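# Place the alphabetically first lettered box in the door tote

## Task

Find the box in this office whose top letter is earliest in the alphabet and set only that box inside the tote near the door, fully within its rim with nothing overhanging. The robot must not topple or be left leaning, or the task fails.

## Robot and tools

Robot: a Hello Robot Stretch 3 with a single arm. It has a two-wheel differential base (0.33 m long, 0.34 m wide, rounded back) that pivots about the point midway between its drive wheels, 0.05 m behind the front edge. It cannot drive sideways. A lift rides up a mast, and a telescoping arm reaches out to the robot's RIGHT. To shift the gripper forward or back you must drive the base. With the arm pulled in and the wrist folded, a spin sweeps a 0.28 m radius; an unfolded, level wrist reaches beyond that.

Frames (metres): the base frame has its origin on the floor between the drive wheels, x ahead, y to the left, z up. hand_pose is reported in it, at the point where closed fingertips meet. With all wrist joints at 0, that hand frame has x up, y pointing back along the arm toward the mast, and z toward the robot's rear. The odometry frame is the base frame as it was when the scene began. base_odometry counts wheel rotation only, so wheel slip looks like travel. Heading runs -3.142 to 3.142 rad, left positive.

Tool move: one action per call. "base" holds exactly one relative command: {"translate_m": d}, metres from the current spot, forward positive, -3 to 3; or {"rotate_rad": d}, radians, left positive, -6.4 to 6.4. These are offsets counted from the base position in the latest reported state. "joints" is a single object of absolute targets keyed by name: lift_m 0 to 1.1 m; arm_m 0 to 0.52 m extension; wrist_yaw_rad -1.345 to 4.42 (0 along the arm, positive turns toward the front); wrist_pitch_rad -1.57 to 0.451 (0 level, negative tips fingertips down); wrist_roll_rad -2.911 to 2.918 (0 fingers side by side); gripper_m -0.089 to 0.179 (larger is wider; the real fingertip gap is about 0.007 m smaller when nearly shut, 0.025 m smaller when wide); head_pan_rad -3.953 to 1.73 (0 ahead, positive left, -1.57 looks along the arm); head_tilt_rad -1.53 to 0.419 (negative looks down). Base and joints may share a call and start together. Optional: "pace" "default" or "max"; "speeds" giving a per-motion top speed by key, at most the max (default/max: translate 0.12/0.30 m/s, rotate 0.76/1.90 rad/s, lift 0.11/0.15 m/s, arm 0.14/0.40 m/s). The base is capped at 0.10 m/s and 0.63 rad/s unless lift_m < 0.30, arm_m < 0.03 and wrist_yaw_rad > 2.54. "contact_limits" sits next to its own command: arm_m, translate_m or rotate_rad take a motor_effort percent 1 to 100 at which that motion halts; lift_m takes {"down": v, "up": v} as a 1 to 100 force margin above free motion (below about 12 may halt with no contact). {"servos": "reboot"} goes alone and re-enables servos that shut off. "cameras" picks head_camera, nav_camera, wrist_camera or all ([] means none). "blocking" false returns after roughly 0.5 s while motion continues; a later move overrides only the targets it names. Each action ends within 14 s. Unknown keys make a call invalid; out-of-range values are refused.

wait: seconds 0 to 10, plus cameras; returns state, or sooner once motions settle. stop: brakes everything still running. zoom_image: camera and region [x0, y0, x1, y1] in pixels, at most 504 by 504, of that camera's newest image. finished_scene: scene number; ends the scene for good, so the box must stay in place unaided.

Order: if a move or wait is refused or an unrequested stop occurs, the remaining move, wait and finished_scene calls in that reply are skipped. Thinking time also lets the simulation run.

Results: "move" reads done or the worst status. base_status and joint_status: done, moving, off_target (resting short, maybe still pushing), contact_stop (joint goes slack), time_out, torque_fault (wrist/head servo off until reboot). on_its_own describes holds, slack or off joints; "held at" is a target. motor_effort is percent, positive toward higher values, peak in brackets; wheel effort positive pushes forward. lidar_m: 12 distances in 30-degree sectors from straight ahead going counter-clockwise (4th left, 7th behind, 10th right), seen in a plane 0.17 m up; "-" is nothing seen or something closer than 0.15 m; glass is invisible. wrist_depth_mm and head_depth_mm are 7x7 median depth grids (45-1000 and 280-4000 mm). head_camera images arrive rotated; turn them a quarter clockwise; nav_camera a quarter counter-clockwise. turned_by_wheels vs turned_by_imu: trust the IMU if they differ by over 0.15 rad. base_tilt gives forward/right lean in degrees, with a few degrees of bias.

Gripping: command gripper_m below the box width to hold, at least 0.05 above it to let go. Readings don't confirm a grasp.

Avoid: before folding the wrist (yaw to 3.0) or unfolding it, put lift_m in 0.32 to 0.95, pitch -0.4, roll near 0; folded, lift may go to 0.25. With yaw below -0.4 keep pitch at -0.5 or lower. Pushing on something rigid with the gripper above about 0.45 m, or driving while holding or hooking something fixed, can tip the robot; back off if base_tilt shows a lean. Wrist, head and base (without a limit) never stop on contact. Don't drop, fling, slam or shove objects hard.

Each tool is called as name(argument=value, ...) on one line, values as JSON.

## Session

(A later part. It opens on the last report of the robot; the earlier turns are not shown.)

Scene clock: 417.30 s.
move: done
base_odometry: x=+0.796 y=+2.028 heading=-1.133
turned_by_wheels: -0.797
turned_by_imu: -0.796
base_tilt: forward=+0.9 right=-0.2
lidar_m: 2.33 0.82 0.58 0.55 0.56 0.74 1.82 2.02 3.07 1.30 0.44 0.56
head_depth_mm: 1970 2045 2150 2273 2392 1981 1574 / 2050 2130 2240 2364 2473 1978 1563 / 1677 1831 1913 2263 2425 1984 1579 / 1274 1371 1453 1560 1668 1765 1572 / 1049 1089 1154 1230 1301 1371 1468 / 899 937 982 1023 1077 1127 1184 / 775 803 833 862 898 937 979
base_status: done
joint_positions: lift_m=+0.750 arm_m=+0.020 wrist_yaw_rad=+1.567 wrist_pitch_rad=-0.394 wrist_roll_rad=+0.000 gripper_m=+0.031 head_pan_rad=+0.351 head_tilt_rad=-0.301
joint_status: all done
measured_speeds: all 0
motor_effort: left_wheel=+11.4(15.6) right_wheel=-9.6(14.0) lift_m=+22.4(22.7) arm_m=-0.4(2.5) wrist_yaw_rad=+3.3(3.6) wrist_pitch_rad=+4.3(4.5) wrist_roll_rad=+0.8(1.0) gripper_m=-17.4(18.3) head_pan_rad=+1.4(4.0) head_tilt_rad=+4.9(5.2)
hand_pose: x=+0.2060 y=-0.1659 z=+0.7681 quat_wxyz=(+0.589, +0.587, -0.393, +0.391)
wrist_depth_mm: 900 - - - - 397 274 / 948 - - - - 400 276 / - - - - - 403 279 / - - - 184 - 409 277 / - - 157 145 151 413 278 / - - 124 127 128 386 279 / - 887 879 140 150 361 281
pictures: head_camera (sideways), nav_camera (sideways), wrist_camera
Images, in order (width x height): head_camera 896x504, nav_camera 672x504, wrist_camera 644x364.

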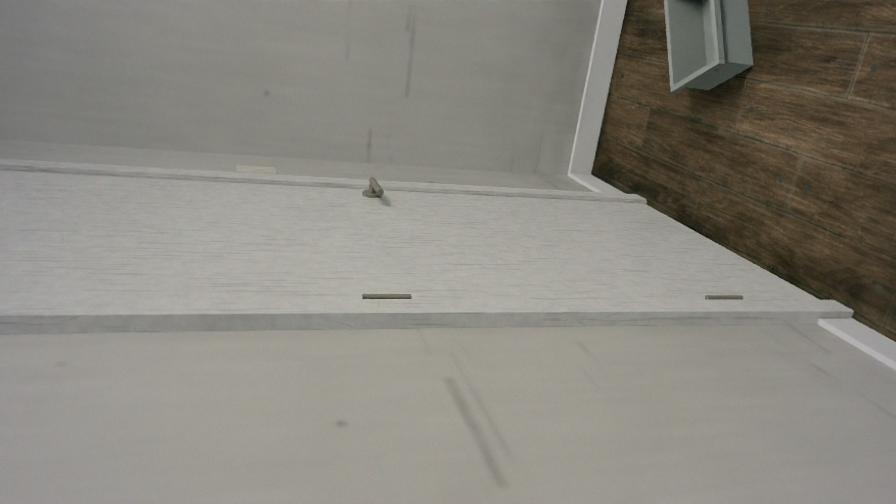

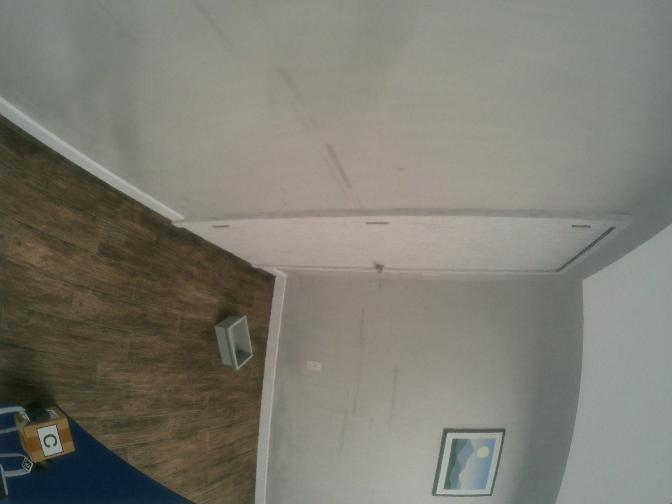

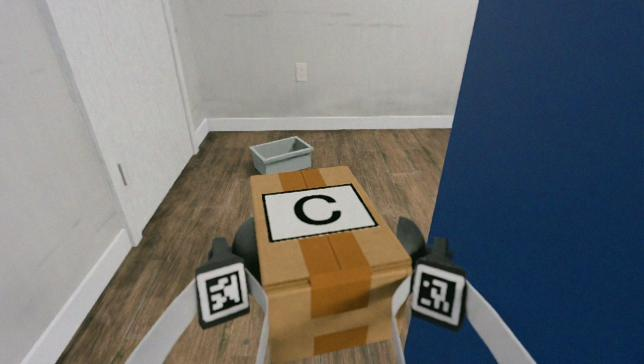

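zoom_image(camera="wrist_camera", region=[220, 110, 340, 200])

Scaled by 4.200.

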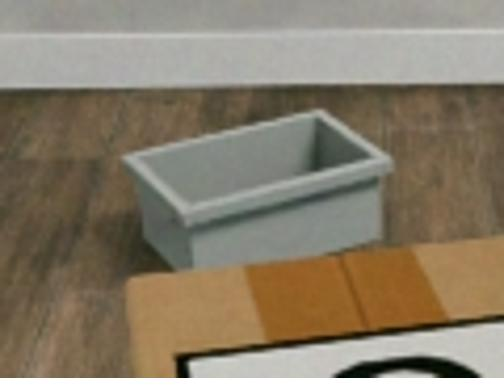

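move(base={"translate_m": 1.2}, joints={"lift_m": 0.6, "head_pan_rad": 0.2, "head_tilt_rad": -0.6}, cameras=["wrist_camera", "head_camera"])

Scene clock: 465.50 s.
move: done
base_odometry: x=+1.305 y=+0.941 heading=-1.133
turned_by_wheels: +0.000
turned_by_imu: +0.001
base_tilt: forward=+1.0 right=-0.1
lidar_m: 1.14 0.88 0.62 0.58 0.62 0.82 2.00 0.69 0.80 1.93 1.71 1.20
head_depth_mm: 925 1018 1127 1261 1417 1480 1269 / 941 1040 1150 1279 1469 1486 1263 / 965 1060 1185 1317 1521 1466 1203 / 982 1080 1204 1355 1570 1474 1209 / 1012 1109 1236 1409 1623 1480 1257 / 1022 1139 1281 1452 1618 1469 1255 / 1039 1130 1216 1271 1348 1349 1254
base_status: done
joint_positions: lift_m=+0.600 arm_m=+0.020 wrist_yaw_rad=+1.567 wrist_pitch_rad=-0.394 wrist_roll_rad=+0.000 gripper_m=+0.031 head_pan_rad=+0.200 head_tilt_rad=-0.600
joint_status: all done
measured_speeds: all 0
motor_effort: left_wheel=+9.4(17.6) right_wheel=+0.7(11.3) lift_m=+22.2(23.7) arm_m=-22.7(23.7) wrist_yaw_rad=+3.0(3.6) wrist_pitch_rad=+4.3(4.6) wrist_roll_rad=+1.0(1.2) gripper_m=-16.9(18.9) head_pan_rad=-2.4(4.8) head_tilt_rad=-4.1(4.6)
hand_pose: x=+0.2059 y=-0.1659 z=+0.6180 quat_wxyz=(+0.589, +0.587, -0.393, +0.391)
wrist_depth_mm: - - - - - - - / - - - - - - - / - - - - - - - / - - - 185 - - - / - - 158 145 - - - / 883 939 124 127 128 896 904 / 778 108 - 140 739 772 776
pictures: head_camera (sideways), wrist_camera
Images, in order (width x height): head_camera 896x504, wrist_camera 644x364.

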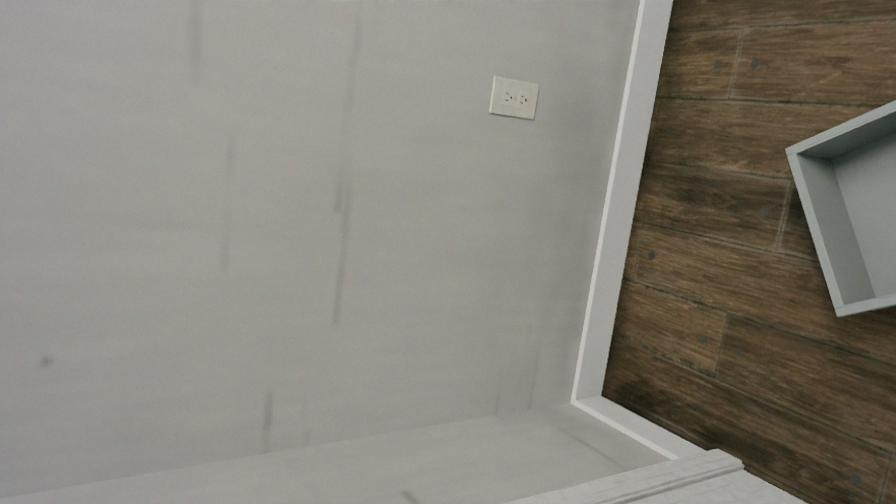

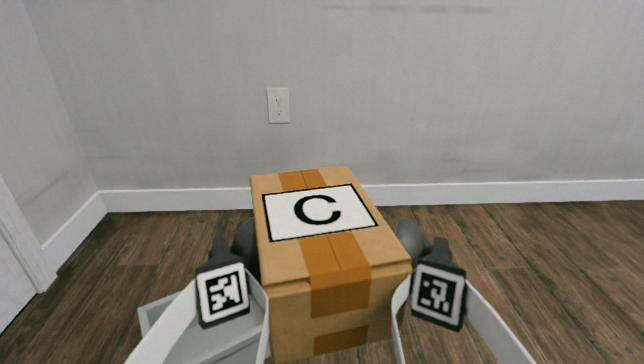

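move(base={"rotate_rad": 1.57}, joints={"wrist_yaw_rad": 0.0, "wrist_pitch_rad": -0.9, "lift_m": 0.5, "head_pan_rad": -1.4, "head_tilt_rad": -0.7}, cameras=[])

move(base={"translate_m": 0.08}, joints={"arm_m": 0.12}, cameras=["wrist_camera", "head_camera"])

Scene clock: 483.37 s.
move: done
base_odometry: x=+1.305 y=+0.941 heading=+0.436
turned_by_wheels: +1.569
turned_by_imu: +1.565
base_tilt: forward=+1.1 right=-0.2
lidar_m: 0.58 0.62 0.81 1.89 0.70 0.78 1.84 1.75 1.21 1.14 0.89 0.62
head_depth_mm: 954 1057 1195 1380 1540 1371 1209 / 968 1083 1221 1405 1568 1374 1181 / 986 1096 1241 1448 1583 1325 1189 / 996 1121 1268 1476 1630 1377 1198 / 1017 1136 1292 1511 1618 1389 1187 / 1033 1160 1332 1538 1615 1386 1204 / 1049 1163 1273 1383 1436 1354 1200
base_status: done
joint_positions: lift_m=+0.500 arm_m=+0.020 wrist_yaw_rad=+0.003 wrist_pitch_rad=-0.913 wrist_roll_rad=+0.000 gripper_m=+0.031 head_pan_rad=-1.404 head_tilt_rad=-0.701
joint_status: all done
measured_speeds: all 0
motor_effort: left_wheel=-10.4(14.7) right_wheel=+11.2(14.5) lift_m=+25.5(25.5) arm_m=-23.2(23.8) wrist_yaw_rad=-2.7(5.5) wrist_pitch_rad=+2.1(5.3) wrist_roll_rad=+0.8(1.1) gripper_m=-17.6(18.5) head_pan_rad=+2.0(4.5) head_tilt_rad=-1.7(6.2)
hand_pose: x=-0.0211 y=-0.3026 z=+0.4212 quat_wxyz=(+0.636, +0.313, -0.634, -0.311)
wrist_depth_mm: - 881 888 875 910 897 886 / 802 796 794 786 776 783 803 / 727 728 729 708 735 723 728 / 664 672 577 174 648 663 654 / 602 614 153 145 160 606 610 / 565 570 124 126 128 559 558 / 525 108 515 140 507 512 511

Scene clock: 485.33 s.
move: done
base_odometry: x=+1.378 y=+0.975 heading=+0.436
turned_by_wheels: +0.000
turned_by_imu: +0.000
base_tilt: forward=+0.9 right=-0.1
lidar_m: 0.50 0.54 0.70 1.64 0.74 0.79 1.86 1.74 1.21 1.14 0.77 0.54
head_depth_mm: 938 1053 1190 1365 1546 1384 1204 / 964 1072 1204 1394 1570 1384 533 / 978 1096 1246 1437 1585 1381 659 / 992 1105 1265 1466 1606 1386 1180 / 1012 1132 1299 1495 1628 1376 1200 / 1025 1152 1318 1475 1538 1380 1206 / 1016 1086 1140 1169 1214 1286 1198
base_status: done
joint_positions: lift_m=+0.500 arm_m=+0.120 wrist_yaw_rad=+0.003 wrist_pitch_rad=-0.914 wrist_roll_rad=+0.000 gripper_m=+0.031 head_pan_rad=-1.401 head_tilt_rad=-0.701
joint_status: all done
measured_speeds: all 0
motor_effort: left_wheel=+5.3(7.7) right_wheel=+5.2(14.2) lift_m=+29.1(29.1) arm_m=+23.6(26.3) wrist_yaw_rad=-2.3(2.6) wrist_pitch_rad=+2.3(2.9) wrist_roll_rad=+0.7(1.1) gripper_m=-17.0(18.5) head_pan_rad=+2.3(3.8) head_tilt_rad=-1.3(3.1)
hand_pose: x=-0.0212 y=-0.4024 z=+0.4211 quat_wxyz=(+0.635, +0.313, -0.634, -0.311)
wrist_depth_mm: - - - 835 850 884 867 / - 798 785 803 804 790 786 / 702 713 719 710 714 711 725 / 672 647 670 174 655 645 653 / 608 607 158 145 158 599 601 / 553 567 124 127 128 569 557 / 519 108 520 140 501 520 517
pictures: head_camera (sideways), wrist_camera
Images, in order (width x height): head_camera 896x504, wrist_camera 644x364.

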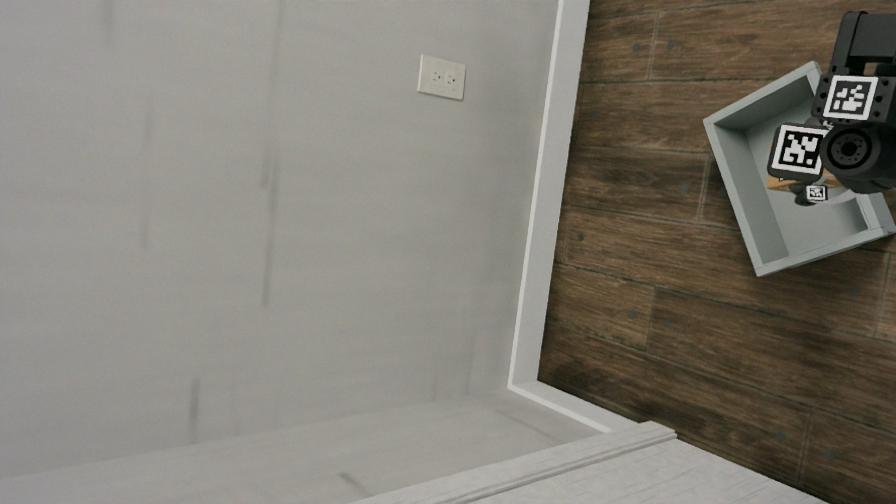

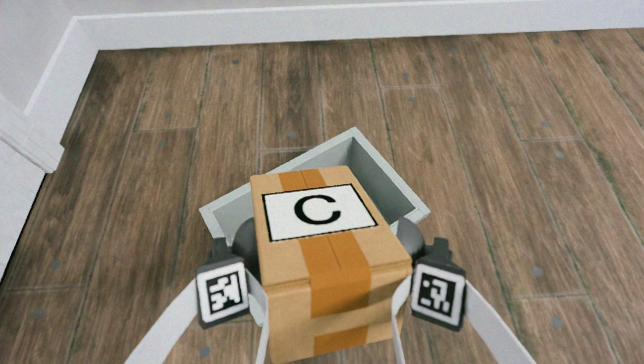

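move(base={"translate_m": -0.055}, joints={"arm_m": 0.3, "wrist_yaw_rad": 0.576, "lift_m": 0.4}, cameras=["wrist_camera"])

Scene clock: 540.40 s.
move: done
base_odometry: x=+1.328 y=+0.952 heading=+0.436
turned_by_wheels: +0.000
turned_by_imu: +0.001
base_tilt: forward=+1.1 right=+0.0
lidar_m: 0.55 0.59 0.77 1.82 0.70 0.78 1.85 1.74 1.21 1.14 0.86 0.59
head_depth_mm: 954 1054 1194 1370 1553 1379 1147 / 968 1077 1218 1397 1557 745 1148 / 983 1094 1242 1448 1579 901 1159 / 995 1116 1265 1479 1624 1372 1196 / 1011 1138 1298 1496 1642 1379 1199 / 1031 1159 1308 1540 1596 1371 1198 / 1048 1150 1250 1323 1349 1332 1212
base_status: done
joint_positions: lift_m=+0.400 arm_m=+0.300 wrist_yaw_rad=+0.573 wrist_pitch_rad=-0.914 wrist_roll_rad=+0.000 gripper_m=+0.031 head_pan_rad=-1.400 head_tilt_rad=-0.701
joint_status: all done
measured_speeds: all 0
motor_effort: left_wheel=-8.8(11.9) right_wheel=-1.5(8.4) lift_m=+23.4(28.6) arm_m=+23.9(26.5) wrist_yaw_rad=+3.5(5.3) wrist_pitch_rad=+2.3(2.7) wrist_roll_rad=+0.8(1.1) gripper_m=-17.4(18.7) head_pan_rad=+2.1(4.3) head_tilt_rad=+1.8(2.6)
hand_pose: x=+0.0529 y=-0.5605 z=+0.3210 quat_wxyz=(+0.697, +0.479, -0.520, -0.120)
wrist_depth_mm: 502 - 727 726 - - - / - 631 678 676 663 647 - / 518 612 602 592 605 592 588 / 554 546 544 184 539 541 548 / 515 503 158 145 159 502 500 / 467 468 124 127 128 469 459 / 437 108 321 139 - 421 428
Images, in order (width x height): wrist_camera 644x364.

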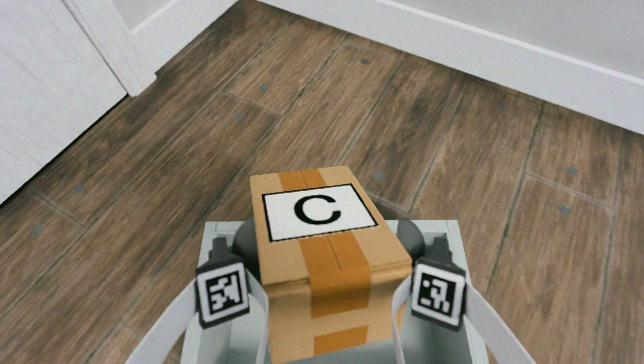

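move(base={"translate_m": 0.013}, joints={"arm_m": 0.32, "lift_m": 0.3}, cameras=["wrist_camera"])

Scene clock: 548.03 s.
move: done
base_odometry: x=+1.339 y=+0.957 heading=+0.436
turned_by_wheels: +0.000
turned_by_imu: +0.001
base_tilt: forward=+0.8 right=-0.1
lidar_m: 0.54 0.58 0.76 1.78 0.71 0.78 1.86 1.74 1.21 1.14 0.83 0.58
head_depth_mm: 945 1059 1193 1365 1561 1385 1183 / 963 1076 1219 1389 1591 1391 833 / 982 1099 1237 1433 1605 1113 1169 / 996 1112 1266 1465 1614 1378 1192 / 1013 1134 1313 1498 1623 1379 1201 / 1027 1152 1328 1531 1575 1388 1203 / 1046 1136 1228 1291 1304 1320 1202
base_status: done
joint_positions: lift_m=+0.300 arm_m=+0.320 wrist_yaw_rad=+0.573 wrist_pitch_rad=-0.914 wrist_roll_rad=+0.000 gripper_m=+0.031 head_pan_rad=-1.400 head_tilt_rad=-0.700
joint_status: all done
measured_speeds: all 0
motor_effort: left_wheel=+3.6(7.2) right_wheel=+6.0(11.2) lift_m=+22.1(25.0) arm_m=+21.6(25.6) wrist_yaw_rad=+3.6(3.7) wrist_pitch_rad=+2.3(2.7) wrist_roll_rad=+0.9(1.1) gripper_m=-17.4(18.5) head_pan_rad=+2.4(4.7) head_tilt_rad=+0.8(2.6)
hand_pose: x=+0.0529 y=-0.5805 z=+0.2210 quat_wxyz=(+0.697, +0.479, -0.520, -0.120)
wrist_depth_mm: 475 586 583 597 573 - - / 499 527 533 527 535 528 514 / 483 477 481 477 477 475 474 / 436 440 446 183 442 433 433 / 404 396 158 145 151 387 396 / 370 370 124 127 128 359 368 / 349 99 - 139 - 230 341
Images, in order (width x height): wrist_camera 644x364.

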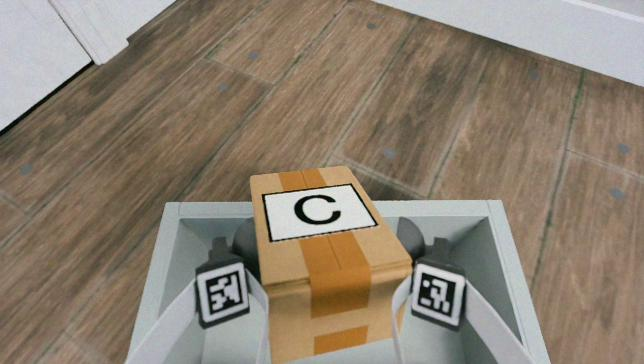

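move(joints={"lift_m": 0.13}, speeds={"lift_m": 0.07}, contact_limits={"lift_m": {"down": 16}}, cameras=["wrist_camera"])

Scene clock: 557.30 s.
move: done
base_odometry: x=+1.339 y=+0.957 heading=+0.436
turned_by_wheels: +0.000
turned_by_imu: +0.001
base_tilt: forward=+1.0 right=-0.2
lidar_m: 0.54 0.58 0.76 1.78 0.71 0.79 1.86 1.74 1.21 1.14 0.84 0.58
head_depth_mm: 953 1058 1189 1371 1546 1384 1212 / 963 1076 1220 1384 1566 1375 919 / 980 1096 1234 1444 1584 1373 1078 / 996 1120 1260 1465 1627 1374 1180 / 1009 1142 1287 1497 1616 1386 1200 / 1030 1153 1331 1509 1577 1380 1204 / 1044 1138 1234 1285 1304 1318 1208
base_status: not commanded
joint_positions: lift_m=+0.130 arm_m=+0.320 wrist_yaw_rad=+0.573 wrist_pitch_rad=-0.906 wrist_roll_rad=+0.000 gripper_m=+0.031 head_pan_rad=-1.400 head_tilt_rad=-0.700
joint_status: all done
measured_speeds: all 0
motor_effort: left_wheel=+3.6(3.8) right_wheel=+5.6(6.1) lift_m=+19.2(22.9) arm_m=+6.7(14.5) wrist_yaw_rad=+3.9(3.9) wrist_pitch_rad=+0.9(2.8) wrist_roll_rad=+0.8(1.1) gripper_m=-17.3(18.3) head_pan_rad=+2.3(3.6) head_tilt_rad=+0.8(2.1)
contact_limits: lift_m down 16 (down: maximum 72; up: maximum 65)
hand_pose: x=+0.0539 y=-0.5820 z=+0.0522 quat_wxyz=(+0.698, +0.477, -0.522, -0.117)
wrist_depth_mm: 345 352 348 350 345 345 347 / 147 147 153 148 154 148 148 / - 178 179 179 180 179 173 / - 216 215 182 216 215 - / - - 150 144 146 - - / - - 124 127 128 - - / - 99 188 140 189 188 -
Images, in order (width x height): wrist_camera 644x364.

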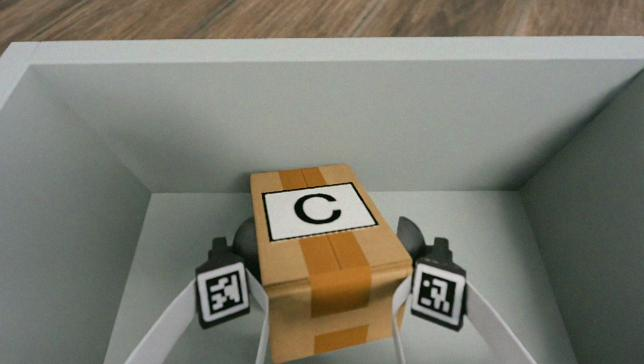

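move(joints={"lift_m": 0.142}, cameras=[])

move(joints={"arm_m": 0.308}, cameras=[])

move(joints={"lift_m": 0.122}, speeds={"lift_m": 0.04}, contact_limits={"lift_m": {"down": 14}}, cameras=["wrist_camera"])

Scene clock: 570.23 s.
move: done
base_odometry: x=+1.339 y=+0.957 heading=+0.436
turned_by_wheels: +0.000
turned_by_imu: +0.001
base_tilt: forward=+1.1 right=-0.1
lidar_m: 0.54 0.58 0.76 1.78 0.71 0.79 1.86 1.74 1.21 1.14 0.84 0.58
head_depth_mm: 956 1057 1192 1374 1552 1377 1207 / 963 1082 1221 1395 1577 1395 910 / 977 1093 1248 1434 1586 1376 1135 / 992 1112 1266 1466 1627 1388 1173 / 1012 1136 1297 1503 1625 1366 1207 / 1029 1158 1318 1528 1583 1378 1201 / 1045 1138 1231 1289 1307 1320 1197
base_status: not commanded
joint_positions: lift_m=+0.142 arm_m=+0.320 wrist_yaw_rad=+0.573 wrist_pitch_rad=-0.912 wrist_roll_rad=+0.000 gripper_m=+0.031 head_pan_rad=-1.400 head_tilt_rad=-0.700
joint_status: all done
measured_speeds: all 0
motor_effort: left_wheel=+3.5(3.7) right_wheel=+5.5(6.1) lift_m=+30.5(32.0) arm_m=-2.4(2.4) wrist_yaw_rad=+3.4(3.7) wrist_pitch_rad=+2.0(2.3) wrist_roll_rad=+0.8(1.1) gripper_m=-17.6(18.0) head_pan_rad=+1.8(3.0) head_tilt_rad=-0.1(1.4)
hand_pose: x=+0.0531 y=-0.5808 z=+0.0633 quat_wxyz=(+0.697, +0.478, -0.520, -0.120)
wrist_depth_mm: 359 357 355 353 353 351 349 / 157 154 155 155 155 155 154 / - 181 181 182 181 182 174 / - 218 219 184 232 220 - / - - 151 144 147 - - / - - 124 127 128 - - / - 99 - 140 196 110 -

Scene clock: 571.10 s.
move: done
base_odometry: x=+1.339 y=+0.957 heading=+0.436
turned_by_wheels: +0.000
turned_by_imu: +0.000
base_tilt: forward=+1.1 right=-0.1
lidar_m: 0.54 0.58 0.76 1.77 0.71 0.79 1.85 1.74 1.21 1.14 0.84 0.58
head_depth_mm: 953 1052 1198 1369 1551 1397 1200 / 966 1081 1218 1400 1573 1382 900 / 982 1091 1243 1431 1602 1382 1032 / 999 1119 1264 1463 1613 1376 1171 / 1011 1133 1288 1510 1630 1381 1203 / 1035 1159 1321 1513 1573 1378 1196 / 1044 1140 1223 1290 1298 1323 1196
base_status: not commanded
joint_positions: lift_m=+0.142 arm_m=+0.308 wrist_yaw_rad=+0.573 wrist_pitch_rad=-0.913 wrist_roll_rad=+0.000 gripper_m=+0.031 head_pan_rad=-1.400 head_tilt_rad=-0.700
joint_status: all done
measured_speeds: all 0
motor_effort: left_wheel=+3.6(3.7) right_wheel=+5.9(6.0) lift_m=+30.3(30.8) arm_m=-22.7(24.5) wrist_yaw_rad=+3.3(3.8) wrist_pitch_rad=+2.5(2.6) wrist_roll_rad=+0.7(1.0) gripper_m=-17.0(18.4) head_pan_rad=+2.5(3.2) head_tilt_rad=+0.9(1.7)
hand_pose: x=+0.0530 y=-0.5687 z=+0.0632 quat_wxyz=(+0.697, +0.478, -0.520, -0.120)
wrist_depth_mm: 356 356 353 355 360 360 360 / 155 167 168 163 169 163 161 / - 196 197 197 197 198 190 / - 226 237 184 238 240 - / - - 151 144 147 - - / - - 124 127 128 - - / - 99 - 140 195 110 -

Scene clock: 572.10 s.
move: done
base_odometry: x=+1.339 y=+0.957 heading=+0.436
turned_by_wheels: +0.000
turned_by_imu: +0.000
base_tilt: forward=+1.1 right=+0.0
lidar_m: 0.54 0.58 0.76 1.78 0.71 0.79 1.86 1.74 1.21 1.14 0.84 0.58
head_depth_mm: 951 1057 1196 1372 1549 1390 1196 / 962 1068 1215 1393 1564 1381 927 / 984 1096 1240 1419 1588 1385 1037 / 998 1114 1263 1476 1603 1378 1178 / 1016 1133 1297 1514 1631 1380 1205 / 1040 1163 1322 1518 1579 1386 1204 / 1044 1142 1223 1297 1305 1321 1205
base_status: not commanded
joint_positions: lift_m=+0.122 arm_m=+0.308 wrist_yaw_rad=+0.573 wrist_pitch_rad=-0.903 wrist_roll_rad=+0.000 gripper_m=+0.031 head_pan_rad=-1.400 head_tilt_rad=-0.700
joint_status: all done
measured_speeds: all 0
motor_effort: left_wheel=+3.6(3.8) right_wheel=+5.6(6.1) lift_m=+20.5(28.6) arm_m=-21.2(22.8) wrist_yaw_rad=+2.8(3.6) wrist_pitch_rad=+0.3(2.5) wrist_roll_rad=+0.9(1.0) gripper_m=-16.0(18.7) head_pan_rad=+1.5(3.1) head_tilt_rad=+0.7(1.6)
contact_limits: lift_m down 14 (down: maximum 72; up: maximum 65)
hand_pose: x=+0.0542 y=-0.5705 z=+0.0446 quat_wxyz=(+0.698, +0.476, -0.523, -0.116)
wrist_depth_mm: 354 145 145 145 145 145 145 / - 160 165 161 160 160 161 / - 193 193 193 194 194 186 / - - 221 168 222 221 - / - - 149 141 147 - - / - - 124 128 128 195 - / - 107 182 180 182 181 183
Images, in order (width x height): wrist_camera 644x364.

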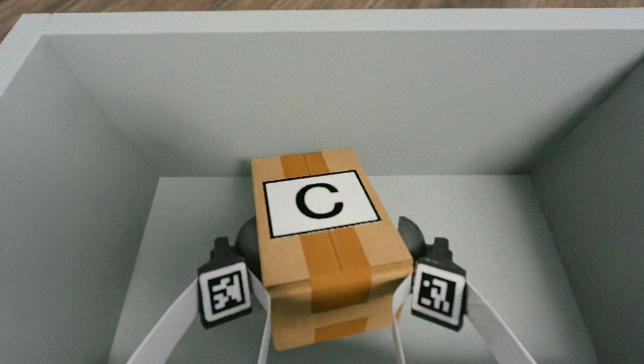

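move(joints={"lift_m": 0.108}, speeds={"lift_m": 0.03}, contact_limits={"lift_m": {"down": 14}}, cameras=["wrist_camera"])

Scene clock: 579.90 s.
move: done
base_odometry: x=+1.339 y=+0.957 heading=+0.436
turned_by_wheels: +0.000
turned_by_imu: +0.001
base_tilt: forward=+0.9 right=-0.1
lidar_m: 0.54 0.58 0.76 1.77 0.71 0.78 1.86 1.74 1.21 1.14 0.84 0.58
head_depth_mm: 949 1060 1193 1375 1543 1388 1209 / 964 1076 1218 1398 1571 1392 935 / 980 1097 1239 1439 1593 1382 1046 / 994 1115 1267 1478 1613 1378 1187 / 1014 1138 1298 1507 1622 1381 1196 / 1034 1160 1319 1534 1587 1382 1197 / 1044 1136 1232 1298 1307 1321 1200
base_status: not commanded
joint_positions: lift_m=+0.108 arm_m=+0.308 wrist_yaw_rad=+0.573 wrist_pitch_rad=-0.903 wrist_roll_rad=+0.000 gripper_m=+0.031 head_pan_rad=-1.400 head_tilt_rad=-0.700
joint_status: all done
measured_speeds: all 0
motor_effort: left_wheel=+3.6(3.8) right_wheel=+5.4(6.2) lift_m=+20.0(27.0) arm_m=-15.6(16.8) wrist_yaw_rad=+2.9(3.5) wrist_pitch_rad=+0.3(0.6) wrist_roll_rad=+0.8(1.0) gripper_m=-16.6(17.5) head_pan_rad=+2.7(2.7) head_tilt_rad=-1.0(1.2)
contact_limits: lift_m down 14 (down: maximum 72; up: maximum 65)
hand_pose: x=+0.0543 y=-0.5705 z=+0.0306 quat_wxyz=(+0.698, +0.476, -0.523, -0.116)
wrist_depth_mm: 136 136 137 137 137 137 137 / - 160 166 160 160 161 160 / - 192 186 179 195 196 186 / - - 153 153 222 - - / - 196 149 136 145 197 - / - 187 124 127 127 185 181 / - 106 170 170 172 170 171
Images, in order (width x height): wrist_camera 644x364.

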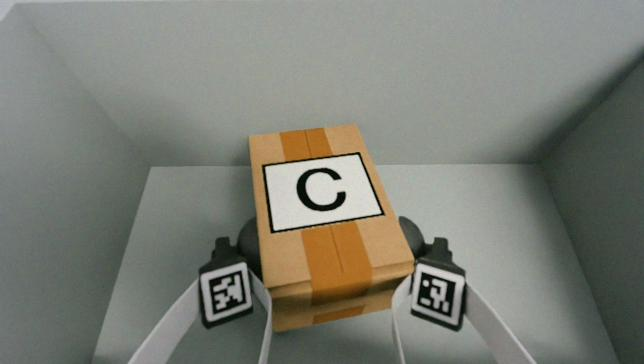

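move(joints={"lift_m": 0.101}, speeds={"lift_m": 0.02}, contact_limits={"lift_m": {"down": 14}}, cameras=["wrist_camera"])

Scene clock: 586.90 s.
move: done
base_odometry: x=+1.339 y=+0.957 heading=+0.436
turned_by_wheels: +0.000
turned_by_imu: +0.001
base_tilt: forward=+0.9 right=-0.2
lidar_m: 0.54 0.58 0.76 1.78 0.71 0.79 1.85 1.74 1.21 1.14 0.83 0.58
head_depth_mm: 950 1062 1194 1365 1552 1386 1204 / 968 1076 1217 1393 1569 1378 949 / 981 1092 1241 1427 1597 1375 1064 / 994 1113 1269 1462 1615 1377 1183 / 1009 1127 1297 1507 1627 1370 1203 / 1031 1158 1321 1525 1592 1381 1199 / 1039 1136 1232 1282 1300 1327 1208
base_status: not commanded
joint_positions: lift_m=+0.101 arm_m=+0.308 wrist_yaw_rad=+0.573 wrist_pitch_rad=-0.894 wrist_roll_rad=+0.000 gripper_m=+0.031 head_pan_rad=-1.400 head_tilt_rad=-0.700
joint_status: all done
measured_speeds: all 0
motor_effort: left_wheel=+3.6(3.7) right_wheel=+5.4(6.1) lift_m=+13.6(21.5) arm_m=-9.7(10.6) wrist_yaw_rad=+3.0(3.4) wrist_pitch_rad=-1.5(2.0) wrist_roll_rad=+0.9(1.0) gripper_m=-16.5(17.3) head_pan_rad=+1.2(2.6) head_tilt_rad=+0.5(1.3)
contact_limits: lift_m down 14 (down: maximum 72; up: maximum 65)
hand_pose: x=+0.0553 y=-0.5721 z=+0.0249 quat_wxyz=(+0.698, +0.473, -0.525, -0.113)
wrist_depth_mm: 133 134 135 135 135 135 135 / 152 157 163 158 157 158 158 / - 189 183 172 191 191 183 / - - 149 150 160 - - / - 193 156 135 146 192 - / - 182 126 128 128 180 177 / - 106 165 165 167 164 167
Images, in order (width x height): wrist_camera 644x364.

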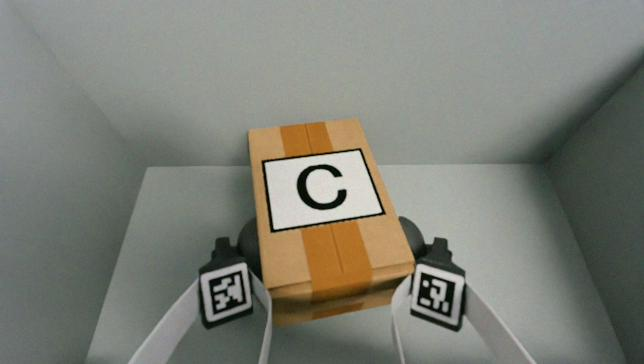

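move(joints={"lift_m": 0.106}, speeds={"lift_m": 0.03}, cameras=[])

move(joints={"gripper_m": 0.12}, cameras=["wrist_camera"])

Scene clock: 590.70 s.
move: done
base_odometry: x=+1.339 y=+0.957 heading=+0.436
turned_by_wheels: +0.000
turned_by_imu: +0.001
base_tilt: forward=+0.9 right=-0.1
lidar_m: 0.54 0.58 0.76 1.77 0.71 0.78 1.85 1.74 1.21 1.14 0.83 0.58
head_depth_mm: 951 1057 1192 1365 1557 1384 1207 / 966 1072 1214 1400 1572 1373 954 / 979 1087 1241 1442 1573 1390 1053 / 999 1118 1262 1470 1616 1382 1186 / 1016 1134 1294 1504 1626 1374 1205 / 1030 1151 1320 1524 1580 1380 1203 / 1046 1135 1226 1284 1300 1324 1204
base_status: not commanded
joint_positions: lift_m=+0.106 arm_m=+0.308 wrist_yaw_rad=+0.573 wrist_pitch_rad=-0.905 wrist_roll_rad=+0.000 gripper_m=+0.031 head_pan_rad=-1.400 head_tilt_rad=-0.700
joint_status: all done
measured_speeds: all 0
motor_effort: left_wheel=+3.6(3.7) right_wheel=+5.7(6.1) lift_m=+30.5(30.5) arm_m=-3.7(4.7) wrist_yaw_rad=+3.3(3.6) wrist_pitch_rad=+0.8(1.7) wrist_roll_rad=+0.8(1.1) gripper_m=-17.2(17.4) head_pan_rad=+1.2(2.3) head_tilt_rad=-0.8(1.4)
hand_pose: x=+0.0539 y=-0.5701 z=+0.0283 quat_wxyz=(+0.698, +0.476, -0.522, -0.117)
wrist_depth_mm: 136 136 137 137 137 137 138 / - 160 166 161 161 161 161 / - 193 186 176 195 195 188 / - - 151 152 223 - - / - 195 149 135 146 195 - / - 183 126 128 128 182 180 / - 106 168 167 167 166 169

Scene clock: 592.13 s.
move: done
base_odometry: x=+1.339 y=+0.957 heading=+0.436
turned_by_wheels: +0.000
turned_by_imu: +0.000
base_tilt: forward=+0.9 right=-0.1
lidar_m: 0.54 0.58 0.75 1.77 0.71 0.79 1.85 1.75 1.21 1.14 0.84 0.58
head_depth_mm: 948 1058 1193 1362 1539 1375 1208 / 963 1086 1215 1393 1567 1388 957 / 982 1087 1235 1439 1579 1375 1059 / 994 1113 1274 1461 1613 1375 1184 / 1018 1144 1289 1508 1620 1381 1202 / 1027 1155 1320 1523 1583 1377 1200 / 1043 1143 1228 1282 1299 1313 1203
base_status: not commanded
joint_positions: lift_m=+0.106 arm_m=+0.308 wrist_yaw_rad=+0.573 wrist_pitch_rad=-0.908 wrist_roll_rad=+0.000 gripper_m=+0.120 head_pan_rad=-1.400 head_tilt_rad=-0.700
joint_status: all done
measured_speeds: all 0
motor_effort: left_wheel=+3.5(3.8) right_wheel=+5.7(6.1) lift_m=+29.3(30.6) arm_m=-1.3(3.9) wrist_yaw_rad=+2.9(3.4) wrist_pitch_rad=+1.4(1.7) wrist_roll_rad=+0.8(1.1) gripper_m=-0.4(91.6) head_pan_rad=+0.6(2.4) head_tilt_rad=-1.2(2.1)
hand_pose: x=+0.0536 y=-0.5695 z=+0.0278 quat_wxyz=(+0.698, +0.477, -0.521, -0.118)
wrist_depth_mm: 136 137 138 137 137 138 138 / - 156 167 162 161 162 161 / - 195 195 181 196 195 188 / - - 165 159 - - - / - 195 193 146 150 190 - / - 123 178 137 176 125 179 / - 125 169 168 169 125 166
Images, in order (width x height): wrist_camera 644x364.

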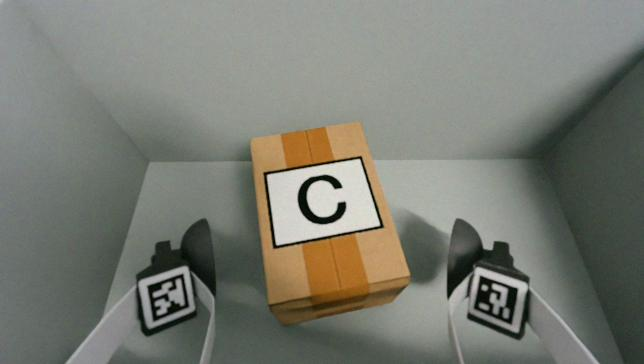

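move(joints={"lift_m": 0.42}, cameras=["wrist_camera"])

Scene clock: 597.53 s.
move: done
base_odometry: x=+1.339 y=+0.957 heading=+0.436
turned_by_wheels: +0.000
turned_by_imu: +0.001
base_tilt: forward=+1.1 right=+0.0
lidar_m: 0.54 0.58 0.76 1.78 0.71 0.79 1.86 1.75 1.21 1.14 0.84 0.58
head_depth_mm: 950 1060 1198 1369 1554 1326 632 / 963 1074 1210 1403 1586 732 1159 / 983 1092 1243 1430 1573 932 1177 / 999 1110 1272 1470 1614 1388 1185 / 1015 1146 1301 1488 1633 1385 1206 / 1029 1156 1321 1531 1588 1390 1193 / 1047 1140 1231 1291 1300 1320 1201
base_status: not commanded
joint_positions: lift_m=+0.420 arm_m=+0.308 wrist_yaw_rad=+0.573 wrist_pitch_rad=-0.908 wrist_roll_rad=+0.000 gripper_m=+0.120 head_pan_rad=-1.400 head_tilt_rad=-0.700
joint_status: all done
measured_speeds: all 0
motor_effort: left_wheel=+3.6(3.8) right_wheel=+5.5(6.1) lift_m=+30.4(33.3) arm_m=+6.8(7.0) wrist_yaw_rad=+3.2(3.5) wrist_pitch_rad=+1.1(1.8) wrist_roll_rad=+0.8(1.1) gripper_m=-0.4(1.3) head_pan_rad=+1.0(2.8) head_tilt_rad=-2.0(2.2)
hand_pose: x=+0.0536 y=-0.5695 z=+0.3418 quat_wxyz=(+0.698, +0.477, -0.521, -0.118)
wrist_depth_mm: 492 - 764 757 - - - / - 584 695 693 687 - - / 538 626 626 620 614 621 609 / 571 580 564 578 565 564 564 / 531 523 525 536 533 518 531 / 487 123 364 427 - 125 481 / 450 434 356 406 - 125 447
Images, in order (width x height): wrist_camera 644x364.

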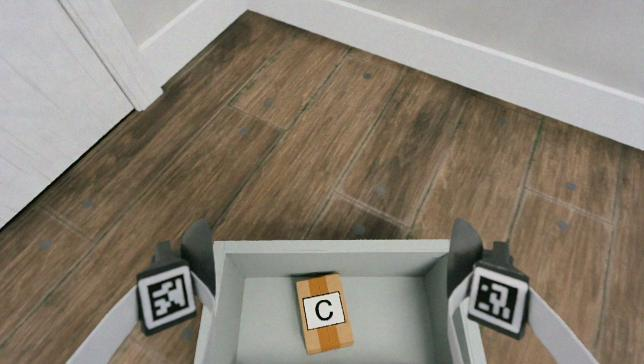

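finished_scene(scene=2)

The scene is finished: the task was done.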